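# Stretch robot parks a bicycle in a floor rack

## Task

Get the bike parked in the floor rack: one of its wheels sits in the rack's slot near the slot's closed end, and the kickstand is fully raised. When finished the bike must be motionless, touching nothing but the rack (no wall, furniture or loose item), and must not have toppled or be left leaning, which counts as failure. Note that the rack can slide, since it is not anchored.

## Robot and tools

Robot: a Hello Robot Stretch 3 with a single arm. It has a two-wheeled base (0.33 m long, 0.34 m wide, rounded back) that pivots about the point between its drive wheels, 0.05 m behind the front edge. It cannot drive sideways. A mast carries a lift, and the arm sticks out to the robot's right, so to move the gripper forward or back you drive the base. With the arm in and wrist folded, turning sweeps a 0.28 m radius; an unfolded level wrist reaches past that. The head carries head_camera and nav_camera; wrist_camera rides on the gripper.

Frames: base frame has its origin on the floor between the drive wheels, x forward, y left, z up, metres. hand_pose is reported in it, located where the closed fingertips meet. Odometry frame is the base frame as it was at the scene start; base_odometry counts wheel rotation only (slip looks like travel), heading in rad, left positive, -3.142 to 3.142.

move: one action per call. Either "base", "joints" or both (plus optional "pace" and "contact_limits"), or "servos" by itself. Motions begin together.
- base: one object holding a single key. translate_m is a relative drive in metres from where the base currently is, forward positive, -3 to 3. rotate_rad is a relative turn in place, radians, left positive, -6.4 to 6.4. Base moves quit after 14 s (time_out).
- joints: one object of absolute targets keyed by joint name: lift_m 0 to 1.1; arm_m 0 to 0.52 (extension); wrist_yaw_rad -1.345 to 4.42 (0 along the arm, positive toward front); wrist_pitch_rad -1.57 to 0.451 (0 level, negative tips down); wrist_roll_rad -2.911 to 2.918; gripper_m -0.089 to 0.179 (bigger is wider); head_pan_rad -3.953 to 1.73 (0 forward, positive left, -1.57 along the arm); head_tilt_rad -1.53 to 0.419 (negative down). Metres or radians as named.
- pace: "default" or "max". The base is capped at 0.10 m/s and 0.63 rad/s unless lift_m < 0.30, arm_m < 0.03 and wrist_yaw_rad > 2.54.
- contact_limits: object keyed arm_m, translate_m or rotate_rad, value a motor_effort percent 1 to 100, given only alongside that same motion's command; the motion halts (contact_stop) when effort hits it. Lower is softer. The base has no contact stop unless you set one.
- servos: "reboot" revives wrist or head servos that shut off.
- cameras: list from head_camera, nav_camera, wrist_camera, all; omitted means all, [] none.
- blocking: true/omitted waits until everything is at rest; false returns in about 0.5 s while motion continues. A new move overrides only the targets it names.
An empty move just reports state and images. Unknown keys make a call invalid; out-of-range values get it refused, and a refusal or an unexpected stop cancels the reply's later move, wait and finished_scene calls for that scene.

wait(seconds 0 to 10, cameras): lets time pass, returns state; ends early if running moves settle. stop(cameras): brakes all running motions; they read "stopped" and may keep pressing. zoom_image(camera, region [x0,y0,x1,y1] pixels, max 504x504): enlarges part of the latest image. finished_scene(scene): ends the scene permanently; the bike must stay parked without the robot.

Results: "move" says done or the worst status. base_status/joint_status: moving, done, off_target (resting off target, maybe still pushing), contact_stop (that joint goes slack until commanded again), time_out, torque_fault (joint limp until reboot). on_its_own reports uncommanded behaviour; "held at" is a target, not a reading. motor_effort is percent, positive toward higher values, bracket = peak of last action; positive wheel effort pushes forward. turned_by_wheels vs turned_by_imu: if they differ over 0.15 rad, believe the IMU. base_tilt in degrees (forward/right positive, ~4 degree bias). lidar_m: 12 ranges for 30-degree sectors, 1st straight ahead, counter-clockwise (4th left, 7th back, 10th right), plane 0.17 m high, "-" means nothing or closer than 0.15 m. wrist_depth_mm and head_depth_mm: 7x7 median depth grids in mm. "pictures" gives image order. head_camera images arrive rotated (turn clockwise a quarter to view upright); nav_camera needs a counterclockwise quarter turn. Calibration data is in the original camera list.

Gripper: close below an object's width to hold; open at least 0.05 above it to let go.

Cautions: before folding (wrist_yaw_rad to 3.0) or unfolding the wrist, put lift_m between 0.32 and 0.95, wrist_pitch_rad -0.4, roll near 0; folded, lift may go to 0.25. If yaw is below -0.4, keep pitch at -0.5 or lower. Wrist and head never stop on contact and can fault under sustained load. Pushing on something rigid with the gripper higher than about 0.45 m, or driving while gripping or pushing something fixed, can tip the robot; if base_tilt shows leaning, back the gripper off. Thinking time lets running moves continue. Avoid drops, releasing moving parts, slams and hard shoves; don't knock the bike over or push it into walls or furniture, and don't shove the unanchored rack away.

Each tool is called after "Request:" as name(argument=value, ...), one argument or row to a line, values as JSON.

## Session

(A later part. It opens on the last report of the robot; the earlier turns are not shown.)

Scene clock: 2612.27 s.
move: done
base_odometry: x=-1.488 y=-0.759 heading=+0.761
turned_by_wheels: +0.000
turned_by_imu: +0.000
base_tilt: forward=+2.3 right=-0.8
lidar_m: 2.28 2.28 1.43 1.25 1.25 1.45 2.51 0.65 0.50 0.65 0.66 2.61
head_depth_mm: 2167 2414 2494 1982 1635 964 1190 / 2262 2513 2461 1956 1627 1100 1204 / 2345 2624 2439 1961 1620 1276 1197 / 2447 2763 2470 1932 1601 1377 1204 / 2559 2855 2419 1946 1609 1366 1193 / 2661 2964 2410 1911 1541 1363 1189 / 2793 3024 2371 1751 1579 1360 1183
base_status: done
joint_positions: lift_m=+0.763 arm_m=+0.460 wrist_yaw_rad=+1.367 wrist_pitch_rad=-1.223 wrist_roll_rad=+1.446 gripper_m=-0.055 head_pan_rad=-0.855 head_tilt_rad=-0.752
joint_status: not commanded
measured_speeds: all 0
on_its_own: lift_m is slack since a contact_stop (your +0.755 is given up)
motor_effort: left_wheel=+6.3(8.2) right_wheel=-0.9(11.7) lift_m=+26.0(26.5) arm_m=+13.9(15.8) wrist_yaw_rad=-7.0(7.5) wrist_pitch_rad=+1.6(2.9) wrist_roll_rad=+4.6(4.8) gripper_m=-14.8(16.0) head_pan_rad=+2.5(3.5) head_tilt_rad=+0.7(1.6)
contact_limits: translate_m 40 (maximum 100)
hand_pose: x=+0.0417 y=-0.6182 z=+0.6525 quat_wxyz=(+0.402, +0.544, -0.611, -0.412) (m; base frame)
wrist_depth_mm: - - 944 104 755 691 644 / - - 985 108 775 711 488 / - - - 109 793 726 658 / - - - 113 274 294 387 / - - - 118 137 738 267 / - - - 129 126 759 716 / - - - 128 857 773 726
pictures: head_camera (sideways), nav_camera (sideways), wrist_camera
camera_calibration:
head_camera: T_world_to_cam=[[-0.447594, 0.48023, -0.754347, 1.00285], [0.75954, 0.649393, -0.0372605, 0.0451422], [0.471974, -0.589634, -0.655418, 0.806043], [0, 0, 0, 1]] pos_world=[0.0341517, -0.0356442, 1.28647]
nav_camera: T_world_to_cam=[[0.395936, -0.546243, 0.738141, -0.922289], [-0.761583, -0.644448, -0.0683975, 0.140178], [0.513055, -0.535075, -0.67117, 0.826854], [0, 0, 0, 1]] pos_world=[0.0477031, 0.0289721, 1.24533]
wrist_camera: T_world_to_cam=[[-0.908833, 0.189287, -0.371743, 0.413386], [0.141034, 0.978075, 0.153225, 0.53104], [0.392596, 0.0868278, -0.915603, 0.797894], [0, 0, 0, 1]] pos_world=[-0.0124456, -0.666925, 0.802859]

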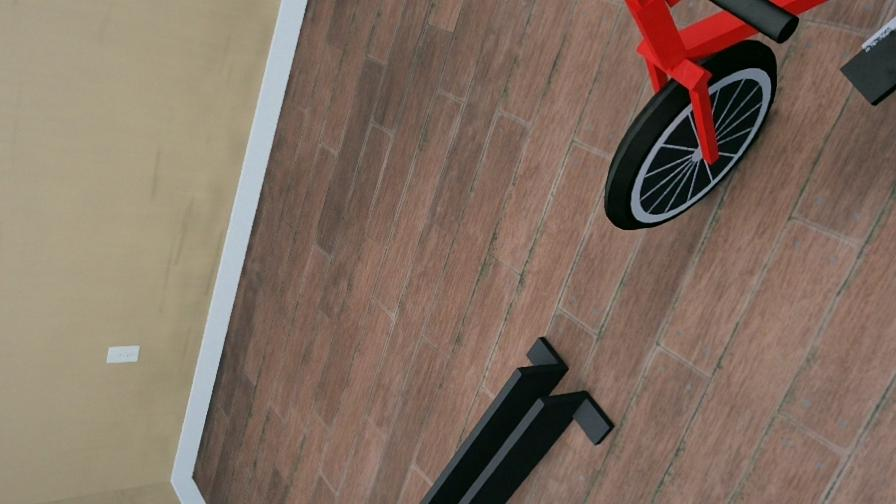

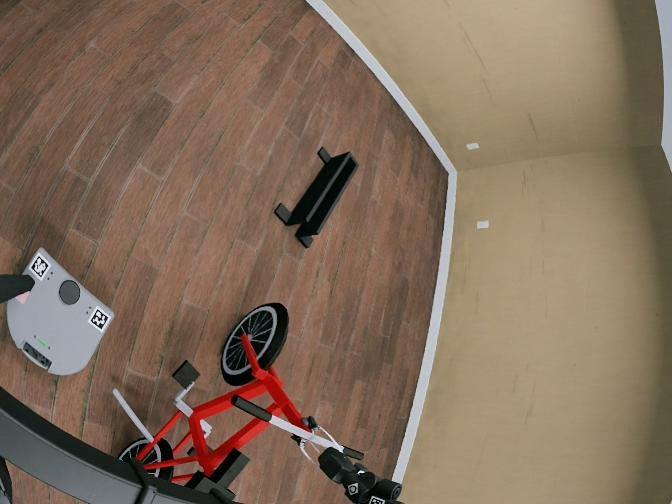

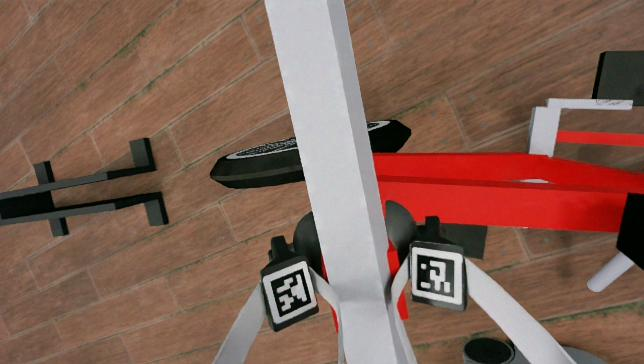

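Request:
move(
  base={"translate_m": 0.28},
  contact_limits={"translate_m": 40},
  joints={"wrist_roll_rad": 1.42},
  cameras=["head_camera", "nav_camera", "wrist_camera"],
)

Request:
zoom_image(
  camera="head_camera",
  region=[560, 20, 800, 250],
)

Request:
zoom_image(
  camera="head_camera",
  region=[450, 220, 700, 470],
)

Scene clock: 2639.43 s.
move: done
base_odometry: x=-1.285 y=-0.566 heading=+0.761
turned_by_wheels: +0.000
turned_by_imu: -0.001
base_tilt: forward=+2.3 right=-0.8
lidar_m: 2.01 2.01 1.49 1.32 1.31 1.54 2.73 0.72 0.55 0.65 0.67 2.30
head_depth_mm: 2115 2372 2482 1987 1645 971 1192 / 2197 2425 2485 1966 1620 1091 1208 / 2295 2546 2446 1947 1615 1264 1207 / 2392 2694 2440 1932 1603 1381 1194 / 2490 2819 2420 1925 1489 1375 1195 / 2635 2909 2395 1924 1524 1377 1198 / 2615 2828 2404 1914 1588 1350 1186
base_status: done
joint_positions: lift_m=+0.763 arm_m=+0.460 wrist_yaw_rad=+1.367 wrist_pitch_rad=-1.225 wrist_roll_rad=+1.408 gripper_m=-0.055 head_pan_rad=-0.855 head_tilt_rad=-0.752
joint_status: all done
measured_speeds: all 0
on_its_own: lift_m is slack since a contact_stop (your +0.755 is given up)
motor_effort: left_wheel=+6.3(8.3) right_wheel=-1.9(11.8) lift_m=+26.0(26.4) arm_m=+7.9(11.1) wrist_yaw_rad=-5.6(7.5) wrist_pitch_rad=+2.5(3.3) wrist_roll_rad=+4.0(6.4) gripper_m=-15.5(15.9) head_pan_rad=+2.1(3.5) head_tilt_rad=+0.9(1.6)
contact_limits: translate_m 40 (maximum 100)
hand_pose: x=+0.0413 y=-0.6181 z=+0.6526 quat_wxyz=(+0.414, +0.551, -0.603, -0.402) (m; base frame)
wrist_depth_mm: - - 975 104 766 703 648 / - - 989 105 771 714 494 / - - 978 109 776 722 651 / - - - 113 273 269 266 / - - - 118 136 744 690 / - - - 128 125 752 715 / - - - 127 853 770 725
pictures: head_camera (sideways), nav_camera (sideways), wrist_camera
camera_calibration:
head_camera: T_world_to_cam=[[-0.447594, 0.48023, -0.754347, 1.00285], [0.75954, 0.649393, -0.0372605, 0.0451422], [0.471974, -0.589634, -0.655418, 0.806043], [0, 0, 0, 1]] pos_world=[0.0341517, -0.0356442, 1.28647]
nav_camera: T_world_to_cam=[[0.395936, -0.546244, 0.738141, -0.922289], [-0.761583, -0.644448, -0.0683975, 0.140178], [0.513055, -0.535075, -0.67117, 0.826854], [0, 0, 0, 1]] pos_world=[0.0477031, 0.0289721, 1.24533]
wrist_camera: T_world_to_cam=[[-0.91663, 0.15207, -0.369681, 0.388952], [0.106576, 0.984307, 0.140643, 0.544487], [0.385267, 0.0895189, -0.918453, 0.801996], [0, 0, 0, 1]] pos_world=[-0.0104866, -0.666884, 0.803805]

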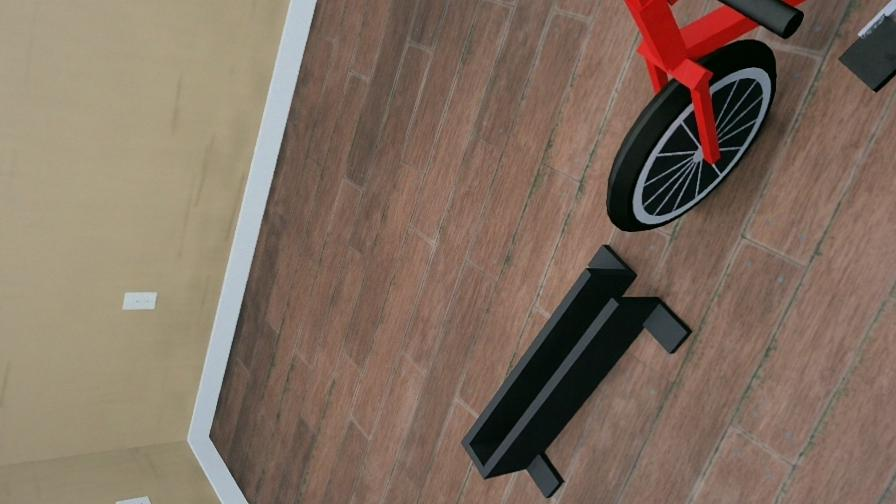

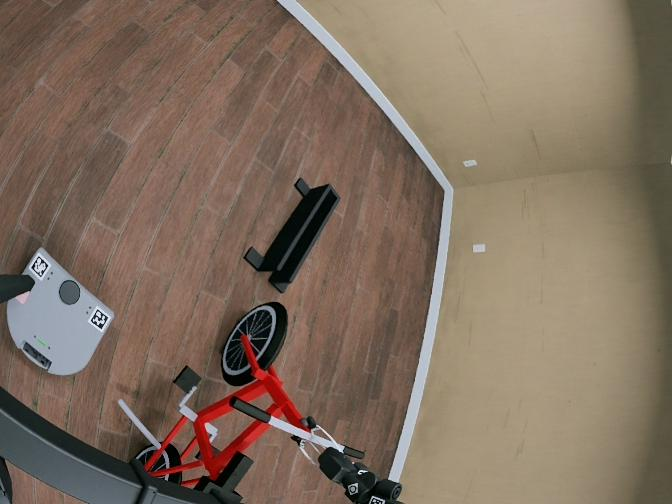

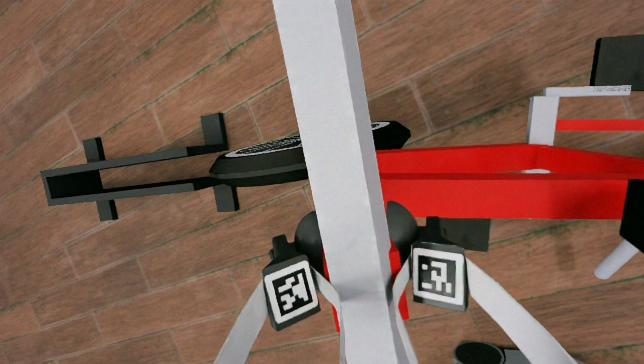

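Scaled by 2.100 from the camera's 896x504 image, which has a finer 1280x720 frame.

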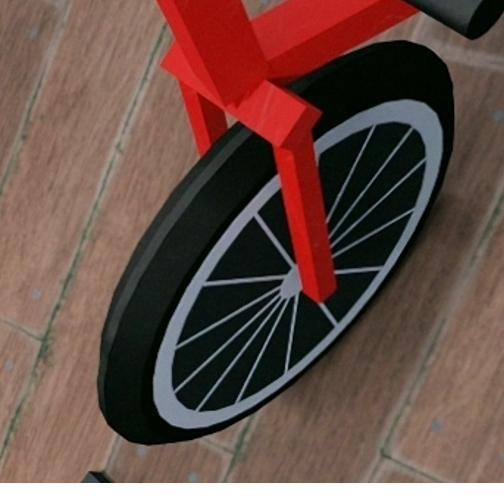

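Scaled by 2.016 from the camera's 896x504 image, which has a finer 1280x720 frame.

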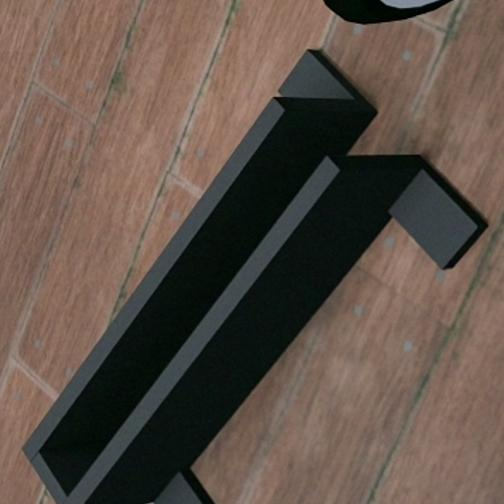

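Request:
move(
  base={"translate_m": 0.17},
  contact_limits={"translate_m": 30},
  joints={"wrist_roll_rad": 1.44},
  cameras=["head_camera", "nav_camera", "wrist_camera"],
)

Request:
zoom_image(
  camera="head_camera",
  region=[560, 60, 800, 300],
)

Scene clock: 2651.37 s.
move: done
base_odometry: x=-1.162 y=-0.449 heading=+0.761
turned_by_wheels: +0.000
turned_by_imu: -0.001
base_tilt: forward=+2.3 right=-0.8
lidar_m: 1.84 1.84 1.53 1.35 1.36 1.58 2.82 0.75 0.57 0.65 0.67 2.12
head_depth_mm: 2077 2291 2440 1972 1629 968 1189 / 2146 2389 2473 1971 1630 1094 1207 / 2242 2523 2451 1949 1611 1284 1205 / 2325 2630 2397 1935 1614 1325 1194 / 2452 2748 2428 1915 1480 1361 1191 / 2576 2838 2394 1904 1525 1357 1191 / 2415 2677 2391 1915 1593 1352 1186
base_status: done
joint_positions: lift_m=+0.763 arm_m=+0.460 wrist_yaw_rad=+1.368 wrist_pitch_rad=-1.228 wrist_roll_rad=+1.427 gripper_m=-0.055 head_pan_rad=-0.855 head_tilt_rad=-0.752
joint_status: all done
measured_speeds: all 0
on_its_own: lift_m is slack since a contact_stop (your +0.755 is given up)
motor_effort: left_wheel=+5.9(8.6) right_wheel=-0.9(12.0) lift_m=+25.8(26.5) arm_m=+2.8(5.3) wrist_yaw_rad=-6.5(7.8) wrist_pitch_rad=+2.8(4.2) wrist_roll_rad=+4.4(6.7) gripper_m=-14.4(16.0) head_pan_rad=+2.6(3.1) head_tilt_rad=+1.0(1.6)
contact_limits: translate_m 30 (maximum 100)
hand_pose: x=+0.0404 y=-0.6179 z=+0.6524 quat_wxyz=(+0.409, +0.547, -0.606, -0.408) (m; base frame)
wrist_depth_mm: - - 956 104 751 699 632 / - - 973 105 777 712 649 / - - 991 109 764 514 492 / - - - 113 272 267 264 / - - - 118 132 760 703 / - - - 128 124 748 726 / - - - 128 852 762 724
pictures: head_camera (sideways), nav_camera (sideways), wrist_camera
camera_calibration:
head_camera: T_world_to_cam=[[-0.447594, 0.48023, -0.754347, 1.00285], [0.75954, 0.649393, -0.0372605, 0.0451422], [0.471974, -0.589634, -0.655418, 0.806043], [0, 0, 0, 1]] pos_world=[0.0341517, -0.0356442, 1.28647]
nav_camera: T_world_to_cam=[[0.395936, -0.546243, 0.738141, -0.922289], [-0.761583, -0.644448, -0.0683975, 0.140178], [0.513055, -0.535075, -0.67117, 0.826854], [0, 0, 0, 1]] pos_world=[0.0477031, 0.0289721, 1.24533]
wrist_camera: T_world_to_cam=[[-0.914634, 0.170607, -0.366521, 0.397343], [0.124052, 0.981296, 0.147204, 0.537567], [0.384779, 0.0891698, -0.918691, 0.802064], [0, 0, 0, 1]] pos_world=[-0.0118801, -0.666822, 0.803352]

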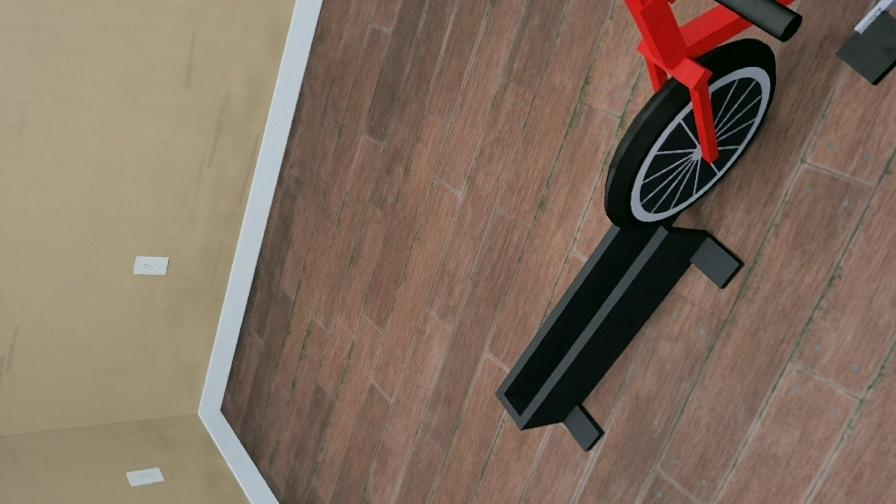

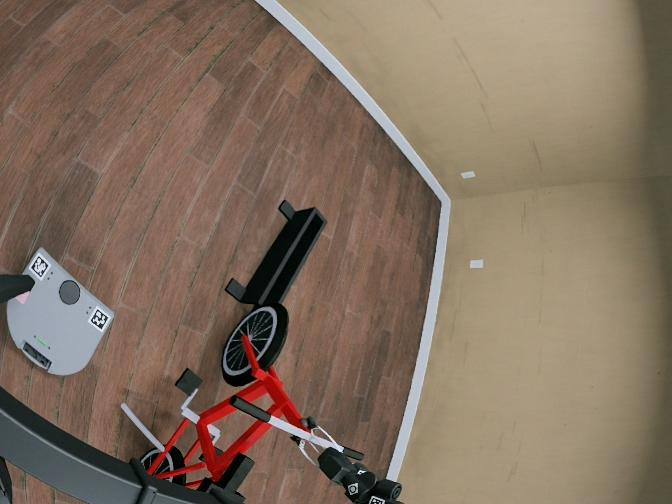

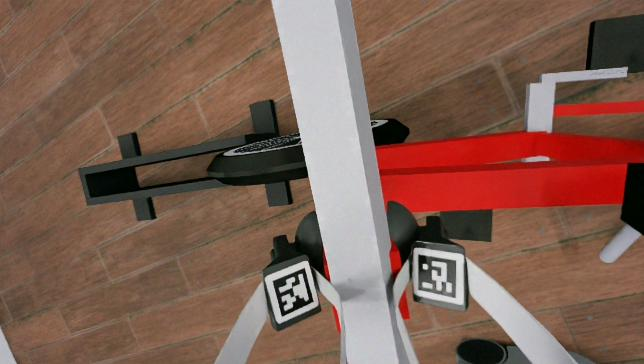

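Scaled by 2.100 from the camera's 896x504 image, which has a finer 1280x720 frame.

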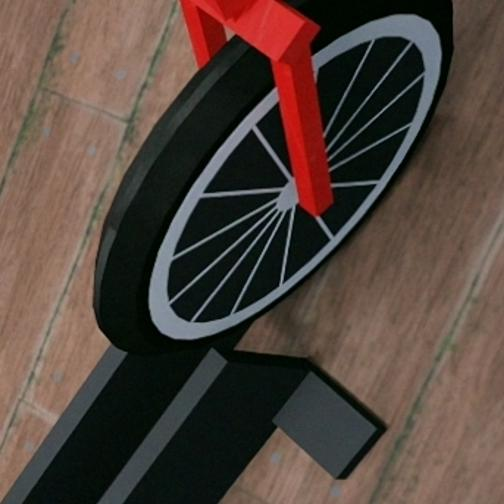

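Request:
zoom_image(
  camera="wrist_camera",
  region=[70, 80, 430, 260],
)

Request:
zoom_image(
  camera="nav_camera",
  region=[200, 180, 340, 400],
)

Scaled by 1.400.

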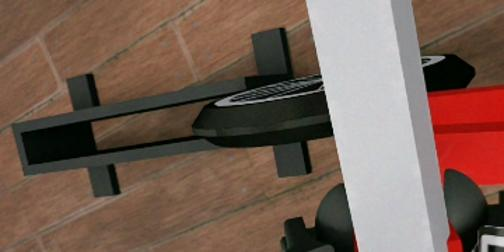

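Scaled by 2.291 from the camera's 672x504 image, which has a finer 792x594 frame.

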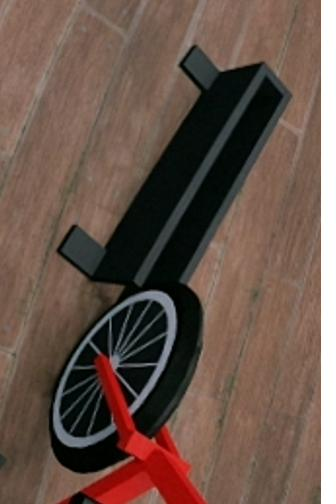

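Request:
move(
  base={"translate_m": 0.06},
  contact_limits={"translate_m": 25},
  cameras=["head_camera", "nav_camera", "wrist_camera"],
)

Request:
zoom_image(
  camera="head_camera",
  region=[560, 60, 800, 300],
)

Request:
zoom_image(
  camera="wrist_camera",
  region=[70, 80, 430, 260],
)

Scene clock: 2678.90 s.
move: done
base_odometry: x=-1.118 y=-0.408 heading=+0.761
turned_by_wheels: +0.000
turned_by_imu: -0.001
base_tilt: forward=+2.3 right=-0.8
lidar_m: 1.78 1.79 1.55 1.37 1.37 1.60 2.85 0.76 0.57 0.65 0.67 2.05
head_depth_mm: 2062 2282 2423 1961 1640 968 1188 / 2153 2370 2462 1963 1614 1091 1207 / 2225 2514 2464 1963 1611 1285 1208 / 2358 2602 2457 1945 1612 1320 1202 / 2433 2732 2403 1928 1491 1365 1197 / 2558 2841 2397 1907 1518 1367 1187 / 2344 2565 2389 1910 1591 1367 1190
base_status: done
joint_positions: lift_m=+0.763 arm_m=+0.460 wrist_yaw_rad=+1.368 wrist_pitch_rad=-1.231 wrist_roll_rad=+1.427 gripper_m=-0.055 head_pan_rad=-0.855 head_tilt_rad=-0.752
joint_status: not commanded
measured_speeds: all 0
on_its_own: lift_m is slack since a contact_stop (your +0.755 is given up)
motor_effort: left_wheel=+5.8(8.5) right_wheel=+1.8(15.9) lift_m=+26.0(26.4) arm_m=-2.0(2.0) wrist_yaw_rad=-6.2(8.0) wrist_pitch_rad=+3.4(4.8) wrist_roll_rad=+4.1(4.5) gripper_m=-15.2(15.4) head_pan_rad=+2.3(3.4) head_tilt_rad=+1.2(1.6)
contact_limits: translate_m 25 (maximum 100)
hand_pose: x=+0.0396 y=-0.6177 z=+0.6523 quat_wxyz=(+0.410, +0.546, -0.605, -0.409) (m; base frame)
wrist_depth_mm: - - 952 103 768 702 630 / - - 968 105 778 714 653 / - - 978 108 764 507 497 / - - - 113 270 267 264 / - - - 118 130 770 708 / - - - 128 125 749 719 / - - - 127 858 741 724
pictures: head_camera (sideways), nav_camera (sideways), wrist_camera
camera_calibration:
head_camera: T_world_to_cam=[[-0.447594, 0.48023, -0.754347, 1.00285], [0.75954, 0.649393, -0.0372605, 0.0451422], [0.471974, -0.589634, -0.655418, 0.806043], [0, 0, 0, 1]] pos_world=[0.0341517, -0.0356442, 1.28647]
nav_camera: T_world_to_cam=[[0.395936, -0.546244, 0.738141, -0.922289], [-0.761583, -0.644448, -0.0683975, 0.140178], [0.513055, -0.535075, -0.67117, 0.826854], [0, 0, 0, 1]] pos_world=[0.0477031, 0.0289721, 1.24533]
wrist_camera: T_world_to_cam=[[-0.915736, 0.170849, -0.363646, 0.394903], [0.124512, 0.981202, 0.147444, 0.537292], [0.382001, 0.089741, -0.919795, 0.803419], [0, 0, 0, 1]] pos_world=[-0.0121795, -0.66676, 0.803365]

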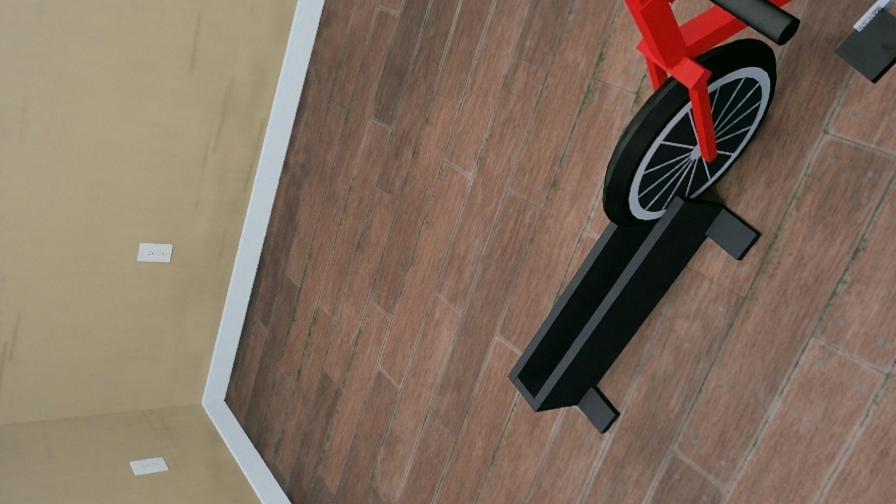

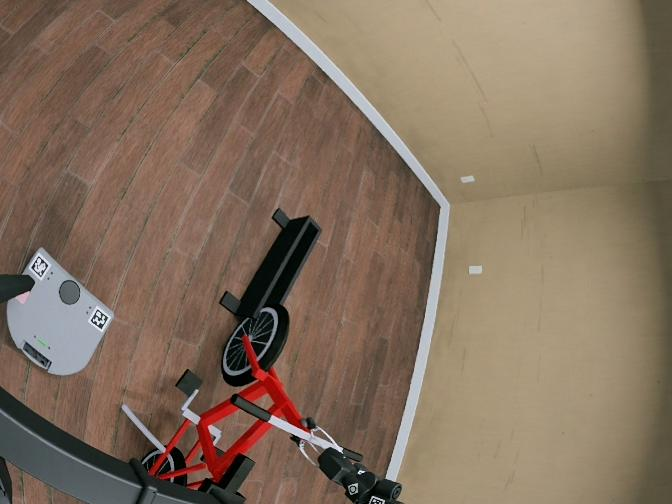

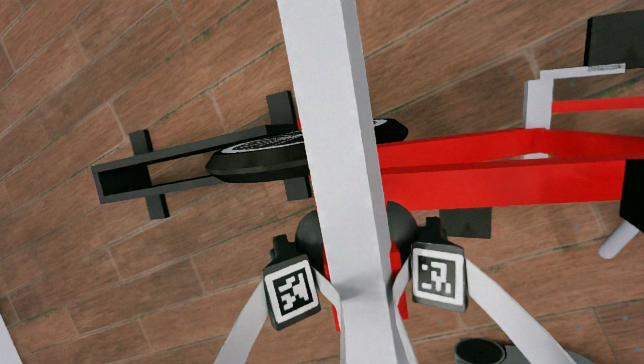

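Scaled by 2.100 from the camera's 896x504 image, which has a finer 1280x720 frame.

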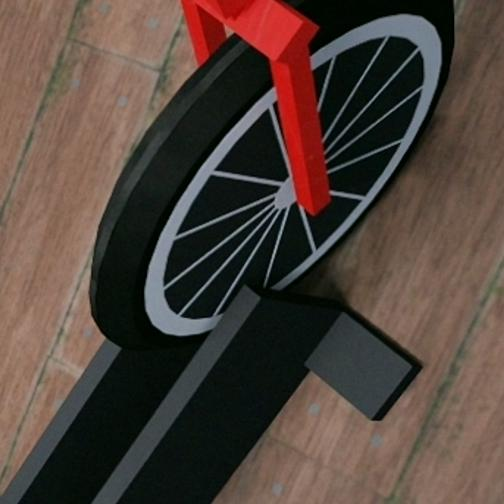

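Scaled by 1.400.

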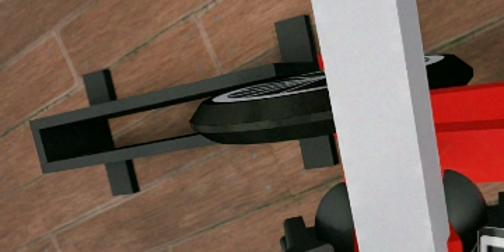

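Request:
move(
  base={"translate_m": 0.1},
  contact_limits={"translate_m": 25},
  cameras=["head_camera", "nav_camera", "wrist_camera"],
)

Request:
zoom_image(
  camera="head_camera",
  region=[560, 60, 800, 300],
)

Scene clock: 2686.83 s.
move: done
base_odometry: x=-1.046 y=-0.339 heading=+0.761
turned_by_wheels: +0.000
turned_by_imu: -0.001
base_tilt: forward=+2.3 right=-0.8
lidar_m: 1.68 1.69 1.57 1.39 1.39 1.63 2.89 0.78 0.59 0.65 0.67 1.94
head_depth_mm: 2065 2249 2409 1975 1642 973 1184 / 2120 2357 2496 1978 1630 1102 1205 / 2216 2474 2451 1945 1620 1254 1195 / 2325 2620 2439 1936 1604 1331 1202 / 2402 2673 2410 1915 1469 1373 1193 / 2463 2755 2418 1924 1590 1364 1189 / 2241 2392 2400 1910 1582 1350 1189
base_status: done
joint_positions: lift_m=+0.763 arm_m=+0.460 wrist_yaw_rad=+1.368 wrist_pitch_rad=-1.236 wrist_roll_rad=+1.429 gripper_m=-0.055 head_pan_rad=-0.855 head_tilt_rad=-0.752
joint_status: not commanded
measured_speeds: all 0
on_its_own: lift_m is slack since a contact_stop (your +0.755 is given up)
motor_effort: left_wheel=+3.1(7.9) right_wheel=+4.5(13.4) lift_m=+26.2(26.5) arm_m=-5.8(6.4) wrist_yaw_rad=-6.5(7.6) wrist_pitch_rad=+4.3(5.0) wrist_roll_rad=+3.7(4.4) gripper_m=-14.9(15.9) head_pan_rad=+2.1(3.4) head_tilt_rad=+0.9(1.3)
contact_limits: translate_m 25 (maximum 100)
hand_pose: x=+0.0385 y=-0.6175 z=+0.6520 quat_wxyz=(+0.410, +0.545, -0.604, -0.412) (m; base frame)
wrist_depth_mm: - - 948 101 755 705 474 / - - 954 105 769 707 636 / - - 980 108 761 503 453 / - - - 113 273 267 263 / - - - 117 129 769 696 / - - - 128 124 756 718 / - - - 129 857 776 728
pictures: head_camera (sideways), nav_camera (sideways), wrist_camera
camera_calibration:
head_camera: T_world_to_cam=[[-0.447594, 0.48023, -0.754347, 1.00285], [0.75954, 0.649393, -0.0372605, 0.0451422], [0.471974, -0.589634, -0.655418, 0.806043], [0, 0, 0, 1]] pos_world=[0.0341517, -0.0356442, 1.28647]
nav_camera: T_world_to_cam=[[0.395936, -0.546244, 0.738141, -0.922289], [-0.761583, -0.644448, -0.0683975, 0.140178], [0.513055, -0.535075, -0.67117, 0.826854], [0, 0, 0, 1]] pos_world=[0.0477031, 0.0289721, 1.24533]
wrist_camera: T_world_to_cam=[[-0.91699, 0.173177, -0.359359, 0.392416], [0.127039, 0.980726, 0.148449, 0.5362], [0.37814, 0.0904735, -0.921317, 0.805161], [0, 0, 0, 1]] pos_world=[-0.0127405, -0.666668, 0.803228]

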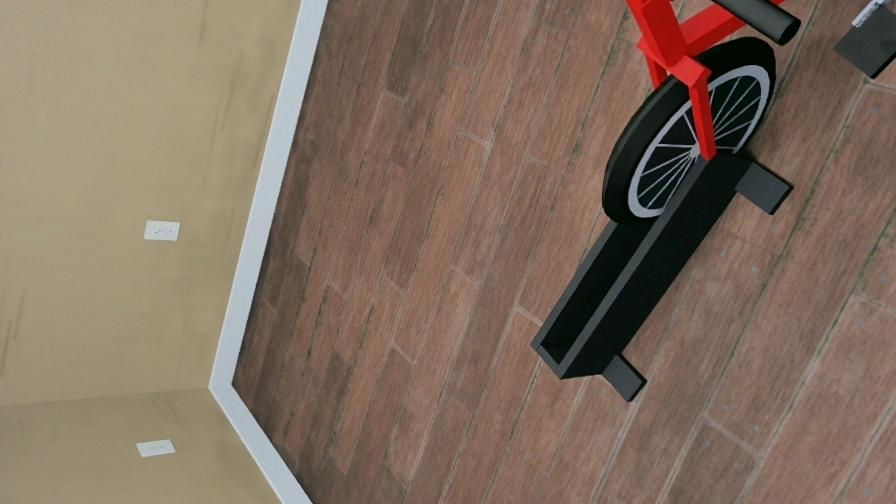

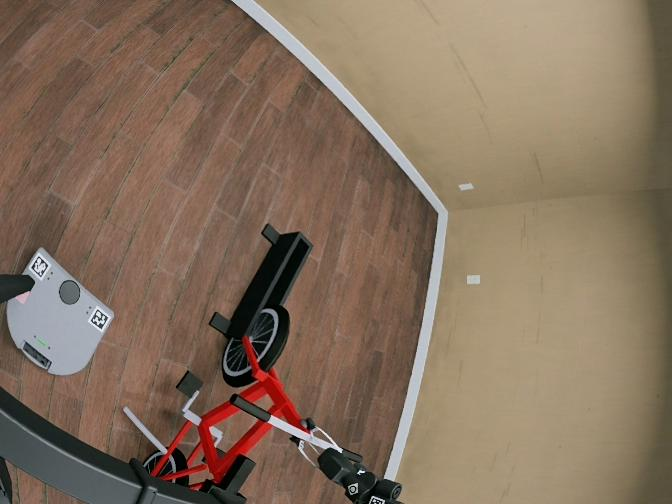

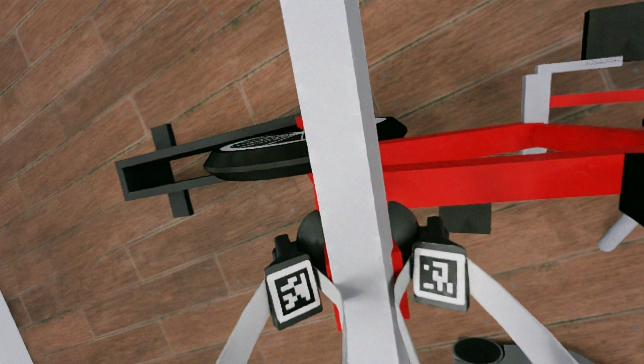

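Scaled by 2.100 from the camera's 896x504 image, which has a finer 1280x720 frame.

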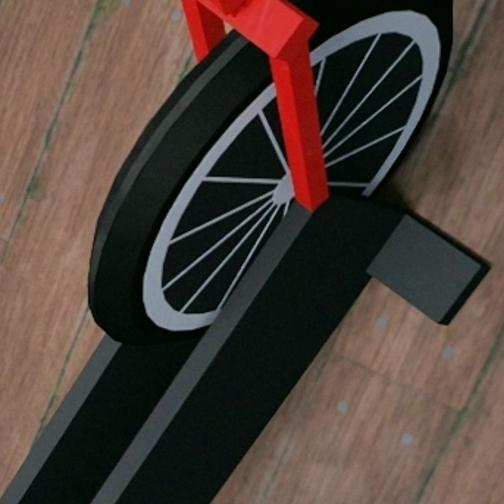

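Request:
move(
  base={"translate_m": 0.15},
  contact_limits={"translate_m": 30},
  cameras=["head_camera", "nav_camera", "wrist_camera"],
)

Scene clock: 2693.27 s.
move: done
base_odometry: x=-0.937 y=-0.235 heading=+0.761
turned_by_wheels: +0.000
turned_by_imu: -0.001
base_tilt: forward=+2.3 right=-0.8
lidar_m: 1.54 1.54 1.62 1.41 1.43 1.67 2.97 0.80 0.60 0.66 0.67 1.76
head_depth_mm: 2018 2234 2378 1985 1627 971 1188 / 2098 2336 2452 1962 1622 1107 1198 / 2170 2395 2454 1981 1624 1233 1203 / 2277 2546 2434 1940 1615 1341 1210 / 2376 2663 2428 1932 1608 1366 1196 / 2333 2550 2413 1921 1598 1361 1188 / 2039 2226 2297 1921 1591 1351 1189
base_status: done
joint_positions: lift_m=+0.764 arm_m=+0.460 wrist_yaw_rad=+1.368 wrist_pitch_rad=-1.242 wrist_roll_rad=+1.426 gripper_m=-0.055 head_pan_rad=-0.855 head_tilt_rad=-0.752
joint_status: not commanded
measured_speeds: all 0
on_its_own: lift_m is slack since a contact_stop (your +0.755 is given up)
motor_effort: left_wheel=+4.3(6.0) right_wheel=+2.2(20.5) lift_m=+26.3(26.5) arm_m=-11.7(11.7) wrist_yaw_rad=-6.8(8.2) wrist_pitch_rad=+5.5(7.4) wrist_roll_rad=+4.4(4.7) gripper_m=-14.9(15.7) head_pan_rad=+2.6(3.3) head_tilt_rad=+0.6(1.6)
contact_limits: translate_m 30 (maximum 100)
hand_pose: x=+0.0369 y=-0.6171 z=+0.6518 quat_wxyz=(+0.413, +0.545, -0.602, -0.413) (m; base frame)
wrist_depth_mm: - - 924 104 757 704 473 / - - 965 103 771 715 643 / - - 961 107 479 500 430 / - - 960 113 271 269 264 / - - - 117 133 760 706 / - - - 128 123 771 714 / - - - 128 842 767 740
pictures: head_camera (sideways), nav_camera (sideways), wrist_camera
camera_calibration:
head_camera: T_world_to_cam=[[-0.447594, 0.48023, -0.754347, 1.00285], [0.75954, 0.649393, -0.0372605, 0.0451422], [0.471974, -0.589634, -0.655418, 0.806043], [0, 0, 0, 1]] pos_world=[0.0341517, -0.0356442, 1.28647]
nav_camera: T_world_to_cam=[[0.395936, -0.546243, 0.738141, -0.922289], [-0.761583, -0.644448, -0.0683975, 0.140178], [0.513055, -0.535075, -0.67117, 0.826854], [0, 0, 0, 1]] pos_world=[0.0477031, 0.0289721, 1.24533]
wrist_camera: T_world_to_cam=[[-0.91981, 0.17055, -0.353359, 0.385422], [0.125022, 0.981043, 0.148067, 0.536601], [0.371913, 0.0920159, -0.923696, 0.808271], [0, 0, 0, 1]] pos_world=[-0.0131781, -0.666537, 0.803336]

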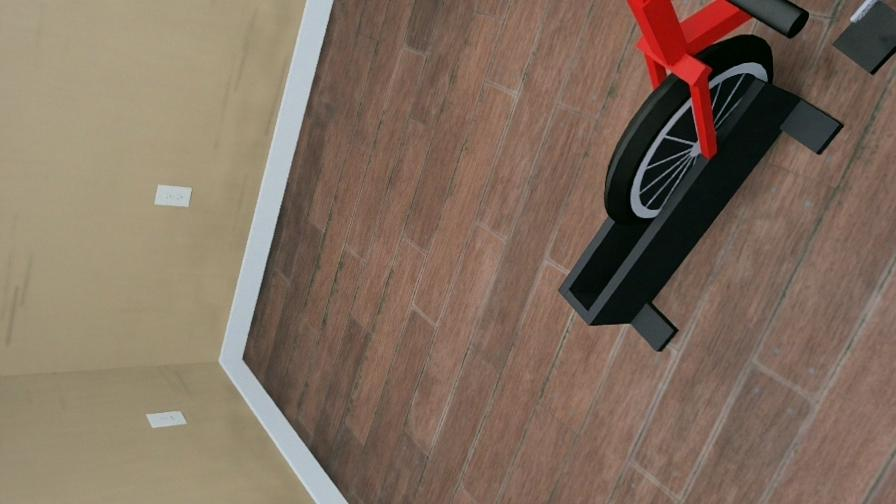

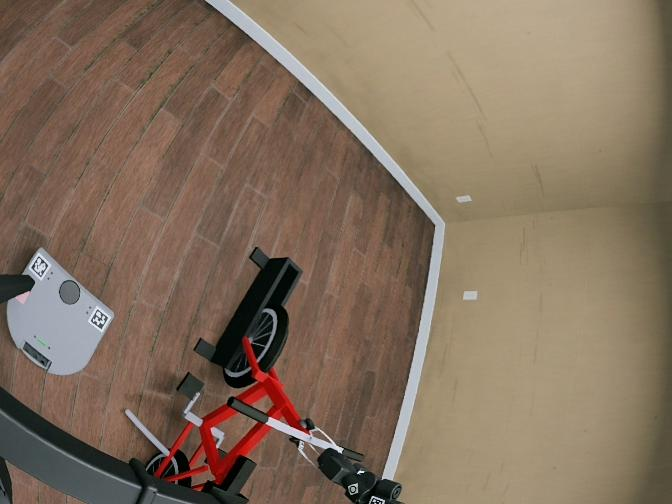

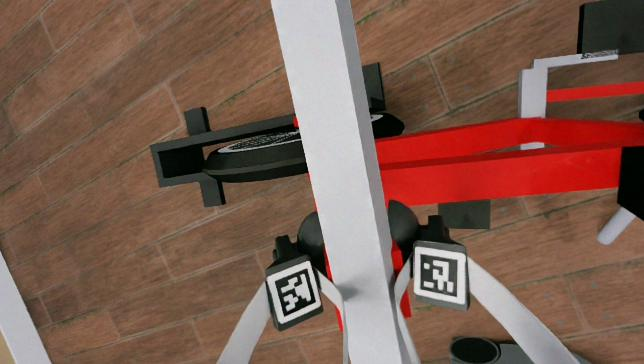

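Request:
move(
  base={"translate_m": 0.1},
  contact_limits={"translate_m": 32},
  cameras=["head_camera", "nav_camera", "wrist_camera"],
)

Request:
zoom_image(
  camera="head_camera",
  region=[560, 60, 850, 300],
)

Scene clock: 2701.97 s.
move: done
base_odometry: x=-0.865 y=-0.166 heading=+0.761
turned_by_wheels: +0.000
turned_by_imu: -0.001
base_tilt: forward=+2.3 right=-0.8
lidar_m: 1.44 1.44 1.65 1.42 1.46 1.70 3.04 0.81 0.61 0.66 0.68 1.66
head_depth_mm: 2004 2208 2388 1963 1633 973 1122 / 2079 2298 2423 1967 1630 1106 1193 / 2136 2406 2423 1956 1616 1236 1203 / 2254 2489 2437 1951 1598 1341 1197 / 2346 2627 2410 1925 1608 1373 1200 / 2165 2377 2405 1908 1599 1370 1190 / 1900 2062 2198 1908 1588 1361 1192
base_status: done
joint_positions: lift_m=+0.763 arm_m=+0.460 wrist_yaw_rad=+1.369 wrist_pitch_rad=-1.242 wrist_roll_rad=+1.426 gripper_m=-0.055 head_pan_rad=-0.855 head_tilt_rad=-0.752
joint_status: not commanded
measured_speeds: all 0
on_its_own: lift_m is slack since a contact_stop (your +0.755 is given up)
motor_effort: left_wheel=+5.8(7.6) right_wheel=-0.1(18.4) lift_m=+26.1(27.3) arm_m=-16.2(16.5) wrist_yaw_rad=-6.9(8.6) wrist_pitch_rad=+5.1(7.5) wrist_roll_rad=+4.8(4.9) gripper_m=-15.1(16.0) head_pan_rad=+2.5(3.3) head_tilt_rad=+1.0(1.8)
contact_limits: translate_m 32 (maximum 100)
hand_pose: x=+0.0370 y=-0.6171 z=+0.6515 quat_wxyz=(+0.413, +0.545, -0.602, -0.412) (m; base frame)
wrist_depth_mm: - - 963 103 752 696 470 / - - 956 104 770 713 651 / - - 995 107 459 499 383 / - - - 112 271 268 265 / - - - 117 135 762 712 / - - - 128 124 744 719 / - - - 129 857 765 732
pictures: head_camera (sideways), nav_camera (sideways), wrist_camera
camera_calibration:
head_camera: T_world_to_cam=[[-0.447594, 0.48023, -0.754347, 1.00285], [0.75954, 0.649393, -0.0372605, 0.0451422], [0.471974, -0.589634, -0.655418, 0.806043], [0, 0, 0, 1]] pos_world=[0.0341517, -0.0356442, 1.28647]
nav_camera: T_world_to_cam=[[0.395936, -0.546243, 0.738141, -0.922289], [-0.761583, -0.644448, -0.0683975, 0.140178], [0.513055, -0.535075, -0.67117, 0.826854], [0, 0, 0, 1]] pos_world=[0.0477031, 0.0289721, 1.24533]
wrist_camera: T_world_to_cam=[[-0.920027, 0.169101, -0.35349, 0.38455], [0.123527, 0.981257, 0.147905, 0.536879], [0.371875, 0.0924108, -0.923672, 0.8082], [0, 0, 0, 1]] pos_world=[-0.0130722, -0.666531, 0.803038]

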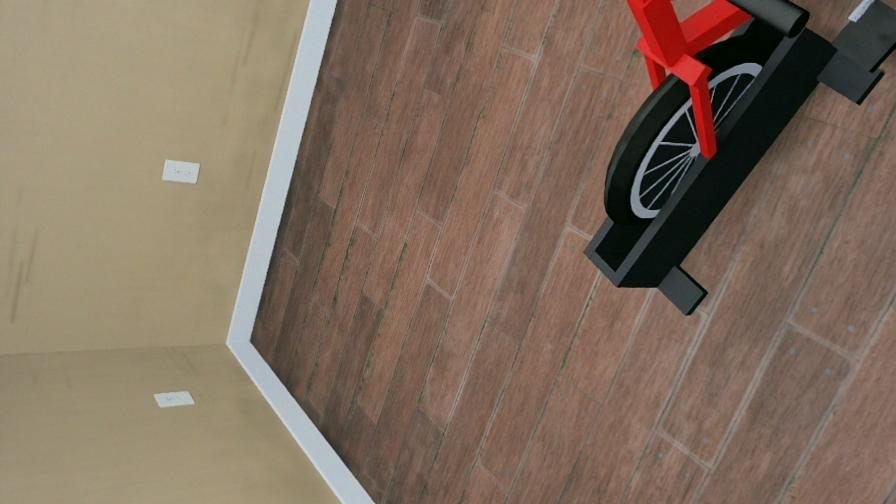

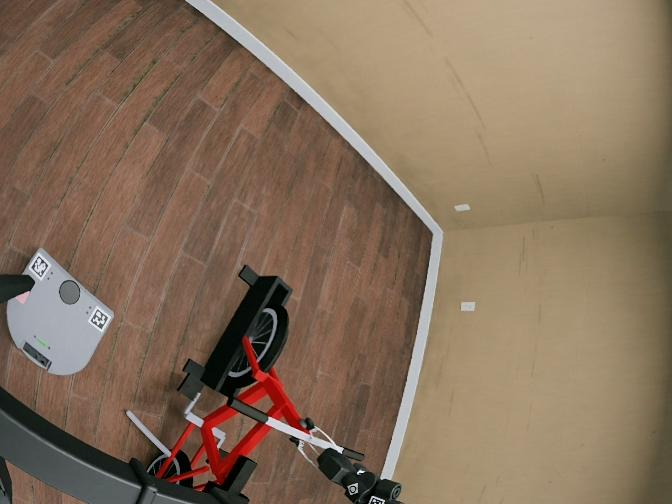

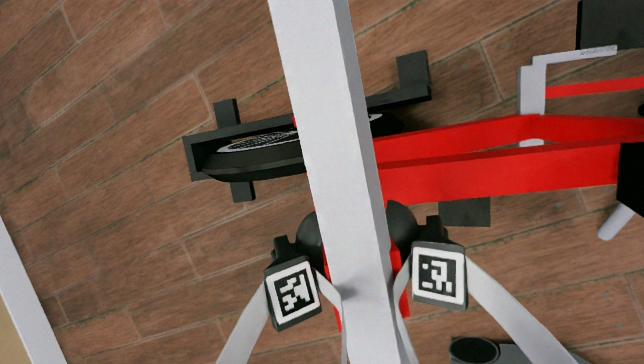

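Scaled by 1.738 from the camera's 896x504 image, which has a finer 1280x720 frame.

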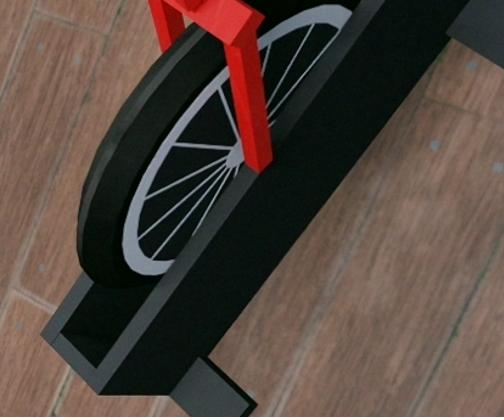

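Request:
move(
  base={"translate_m": 0.07},
  contact_limits={"translate_m": 32},
  cameras=["head_camera", "nav_camera", "wrist_camera"],
)

Request:
zoom_image(
  camera="head_camera",
  region=[560, 60, 850, 300],
)

Request:
zoom_image(
  camera="wrist_camera",
  region=[170, 50, 450, 250],
)

Scene clock: 2709.40 s.
move: done
base_odometry: x=-0.814 y=-0.118 heading=+0.762
turned_by_wheels: +0.000
turned_by_imu: -0.001
base_tilt: forward=+2.4 right=-0.8
lidar_m: 1.37 1.38 1.60 1.44 1.47 1.72 3.07 0.82 0.61 0.66 0.68 1.58
head_depth_mm: 1983 2157 2331 1967 1639 971 1081 / 2056 2261 2434 1970 1632 1113 1184 / 2145 2353 2430 1957 1608 1244 1200 / 2203 2530 2449 1947 1613 1343 1201 / 2290 2571 2424 1920 1598 1376 1203 / 2071 2273 2341 1912 1607 1368 1184 / 1821 1974 2155 1918 1577 1358 1180
base_status: done
joint_positions: lift_m=+0.763 arm_m=+0.460 wrist_yaw_rad=+1.369 wrist_pitch_rad=-1.242 wrist_roll_rad=+1.425 gripper_m=-0.055 head_pan_rad=-0.855 head_tilt_rad=-0.752
joint_status: not commanded
measured_speeds: all 0
on_its_own: lift_m is slack since a contact_stop (your +0.755 is given up)
motor_effort: left_wheel=+5.8(8.6) right_wheel=+0.5(14.3) lift_m=+26.2(27.1) arm_m=-11.7(18.3) wrist_yaw_rad=-8.3(9.3) wrist_pitch_rad=+5.3(7.3) wrist_roll_rad=+4.9(5.0) gripper_m=-14.7(15.8) head_pan_rad=+2.2(3.4) head_tilt_rad=+1.2(1.7)
contact_limits: translate_m 32 (maximum 100)
hand_pose: x=+0.0369 y=-0.6170 z=+0.6512 quat_wxyz=(+0.414, +0.545, -0.601, -0.412) (m; base frame)
wrist_depth_mm: - - 953 103 757 701 469 / - - 956 104 773 715 654 / - - 985 107 459 500 367 / - - - 112 271 268 264 / - - - 117 135 762 708 / - - - 128 124 757 726 / - - - 128 848 755 731
pictures: head_camera (sideways), nav_camera (sideways), wrist_camera
camera_calibration:
head_camera: T_world_to_cam=[[-0.447594, 0.48023, -0.754347, 1.00285], [0.75954, 0.649393, -0.0372605, 0.0451422], [0.471974, -0.589634, -0.655418, 0.806043], [0, 0, 0, 1]] pos_world=[0.0341517, -0.0356442, 1.28647]
nav_camera: T_world_to_cam=[[0.395936, -0.546244, 0.738141, -0.922289], [-0.761583, -0.644448, -0.0683975, 0.140178], [0.513055, -0.535075, -0.67117, 0.826854], [0, 0, 0, 1]] pos_world=[0.0477031, 0.0289721, 1.24533]
wrist_camera: T_world_to_cam=[[-0.920263, 0.168229, -0.35329, 0.383743], [0.122691, 0.981389, 0.147725, 0.537118], [0.371567, 0.0926, -0.923777, 0.808155], [0, 0, 0, 1]] pos_world=[-0.0130386, -0.666514, 0.802782]

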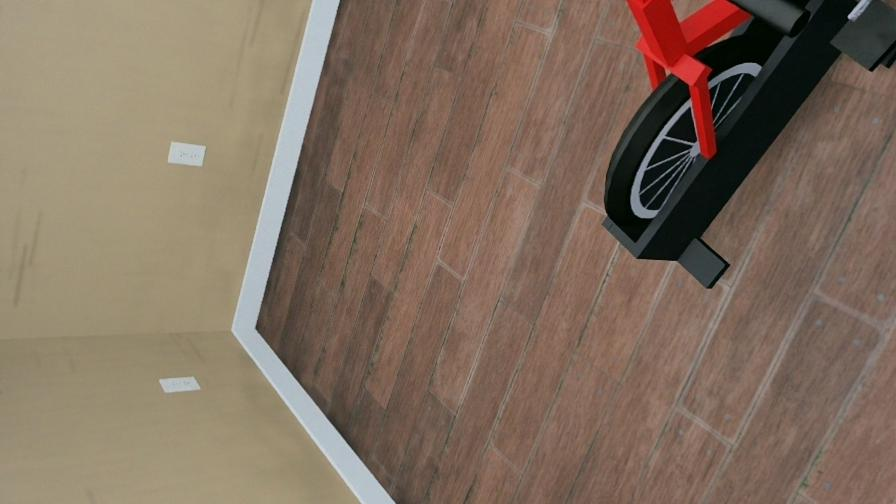

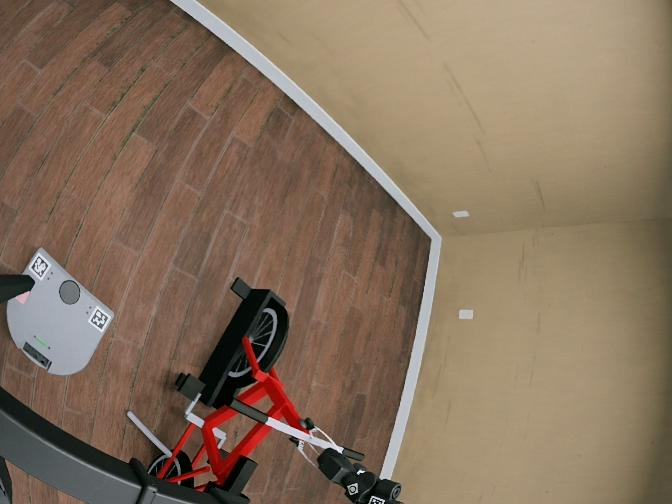

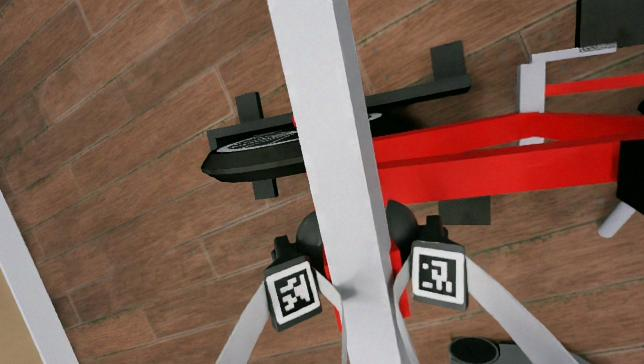

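Scaled by 1.738 from the camera's 896x504 image, which has a finer 1280x720 frame.

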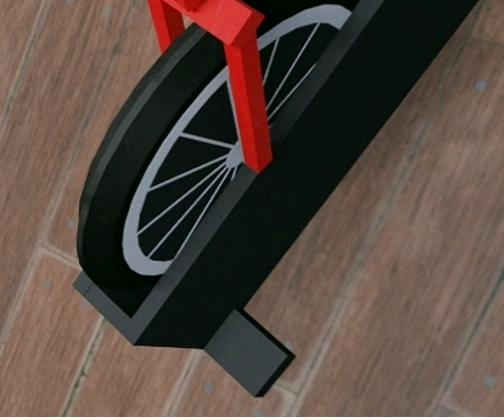

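Scaled by 1.800.

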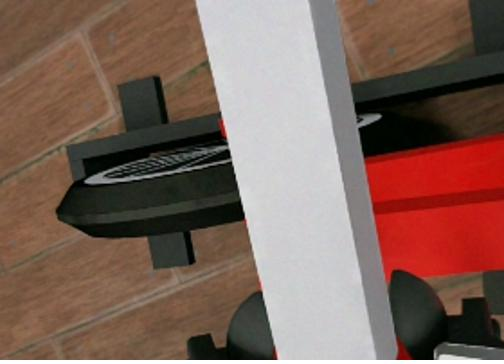

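Request:
move(
  base={"translate_m": 0.045},
  contact_limits={"translate_m": 32},
  cameras=["head_camera", "wrist_camera"],
)

Request:
zoom_image(
  camera="head_camera",
  region=[560, 60, 850, 300],
)

Scene clock: 2715.27 s.
move: done
base_odometry: x=-0.782 y=-0.087 heading=+0.761
turned_by_wheels: +0.000
turned_by_imu: -0.002
base_tilt: forward=+2.3 right=-0.8
lidar_m: 1.33 1.33 1.55 1.45 1.46 1.73 3.09 0.83 0.62 0.66 0.68 1.53
head_depth_mm: 1956 2162 2328 1965 1625 973 1092 / 2041 2255 2437 1977 1632 1113 1186 / 2129 2365 2460 1955 1611 1242 1202 / 2238 2492 2402 1950 1611 1345 1200 / 2265 2529 2406 1939 1600 1364 1193 / 2023 2203 2319 1904 1591 1367 1190 / 1764 1891 2083 1915 1581 1355 1188
base_status: done
joint_positions: lift_m=+0.763 arm_m=+0.460 wrist_yaw_rad=+1.370 wrist_pitch_rad=-1.254 wrist_roll_rad=+1.425 gripper_m=-0.055 head_pan_rad=-0.855 head_tilt_rad=-0.752
joint_status: not commanded
measured_speeds: all 0
on_its_own: lift_m is slack since a contact_stop (your +0.755 is given up)
motor_effort: left_wheel=-0.4(8.1) right_wheel=+10.2(17.0) lift_m=+26.2(26.5) arm_m=+4.6(4.6) wrist_yaw_rad=-8.7(9.5) wrist_pitch_rad=+7.3(8.5) wrist_roll_rad=+4.9(5.0) gripper_m=-14.7(15.8) head_pan_rad=+2.5(3.2) head_tilt_rad=+0.8(1.5)
contact_limits: translate_m 32 (maximum 100)
hand_pose: x=+0.0342 y=-0.6165 z=+0.6506 quat_wxyz=(+0.416, +0.544, -0.599, -0.416) (m; base frame)
wrist_depth_mm: - 992 932 102 767 698 472 / - - 937 103 771 700 661 / - - 981 107 462 494 369 / - - - 112 271 269 267 / - - - 117 129 763 709 / - - - 128 124 757 715 / - - - 126 834 750 740
pictures: head_camera (sideways), wrist_camera
camera_calibration:
head_camera: T_world_to_cam=[[-0.447594, 0.48023, -0.754347, 1.00285], [0.75954, 0.649393, -0.0372605, 0.0451422], [0.471974, -0.589634, -0.655418, 0.806043], [0, 0, 0, 1]] pos_world=[0.0341517, -0.0356442, 1.28647]
wrist_camera: T_world_to_cam=[[-0.924058, 0.168885, -0.342921, 0.374709], [0.124183, 0.981078, 0.148541, 0.536225], [0.361518, 0.0946753, -0.927546, 0.812594], [0, 0, 0, 1]] pos_world=[-0.0141047, -0.666294, 0.802563]

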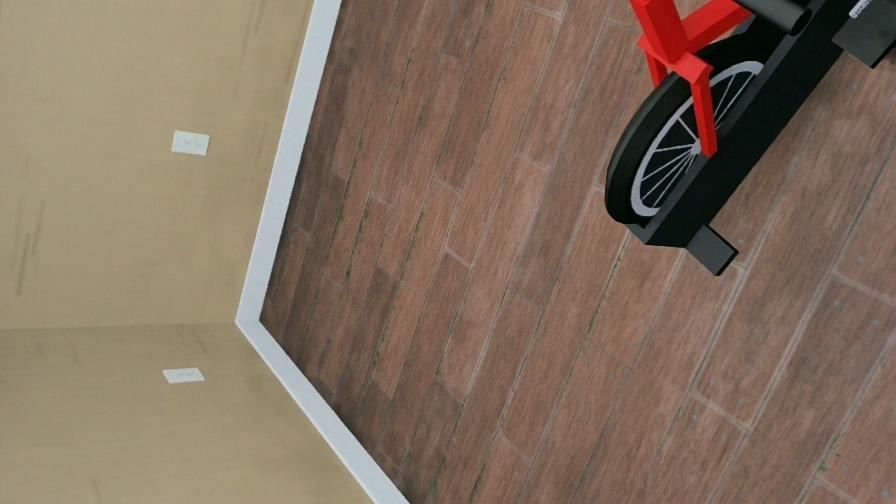

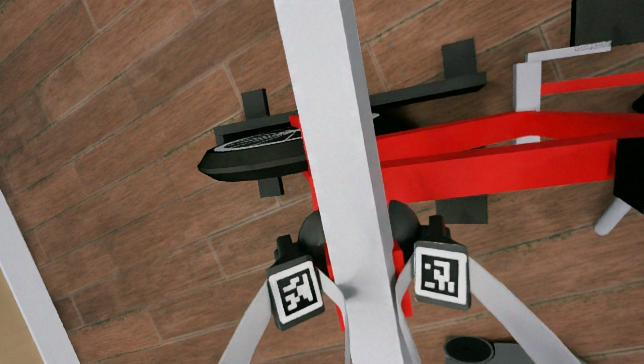

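Scaled by 1.738 from the camera's 896x504 image, which has a finer 1280x720 frame.

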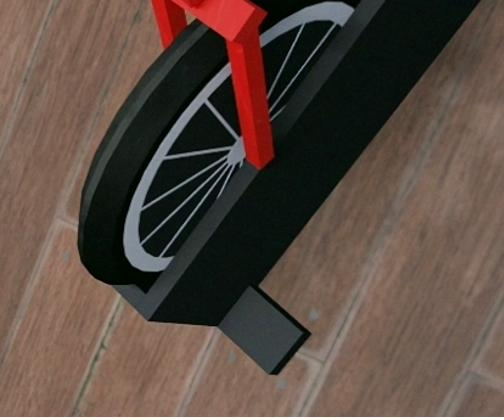

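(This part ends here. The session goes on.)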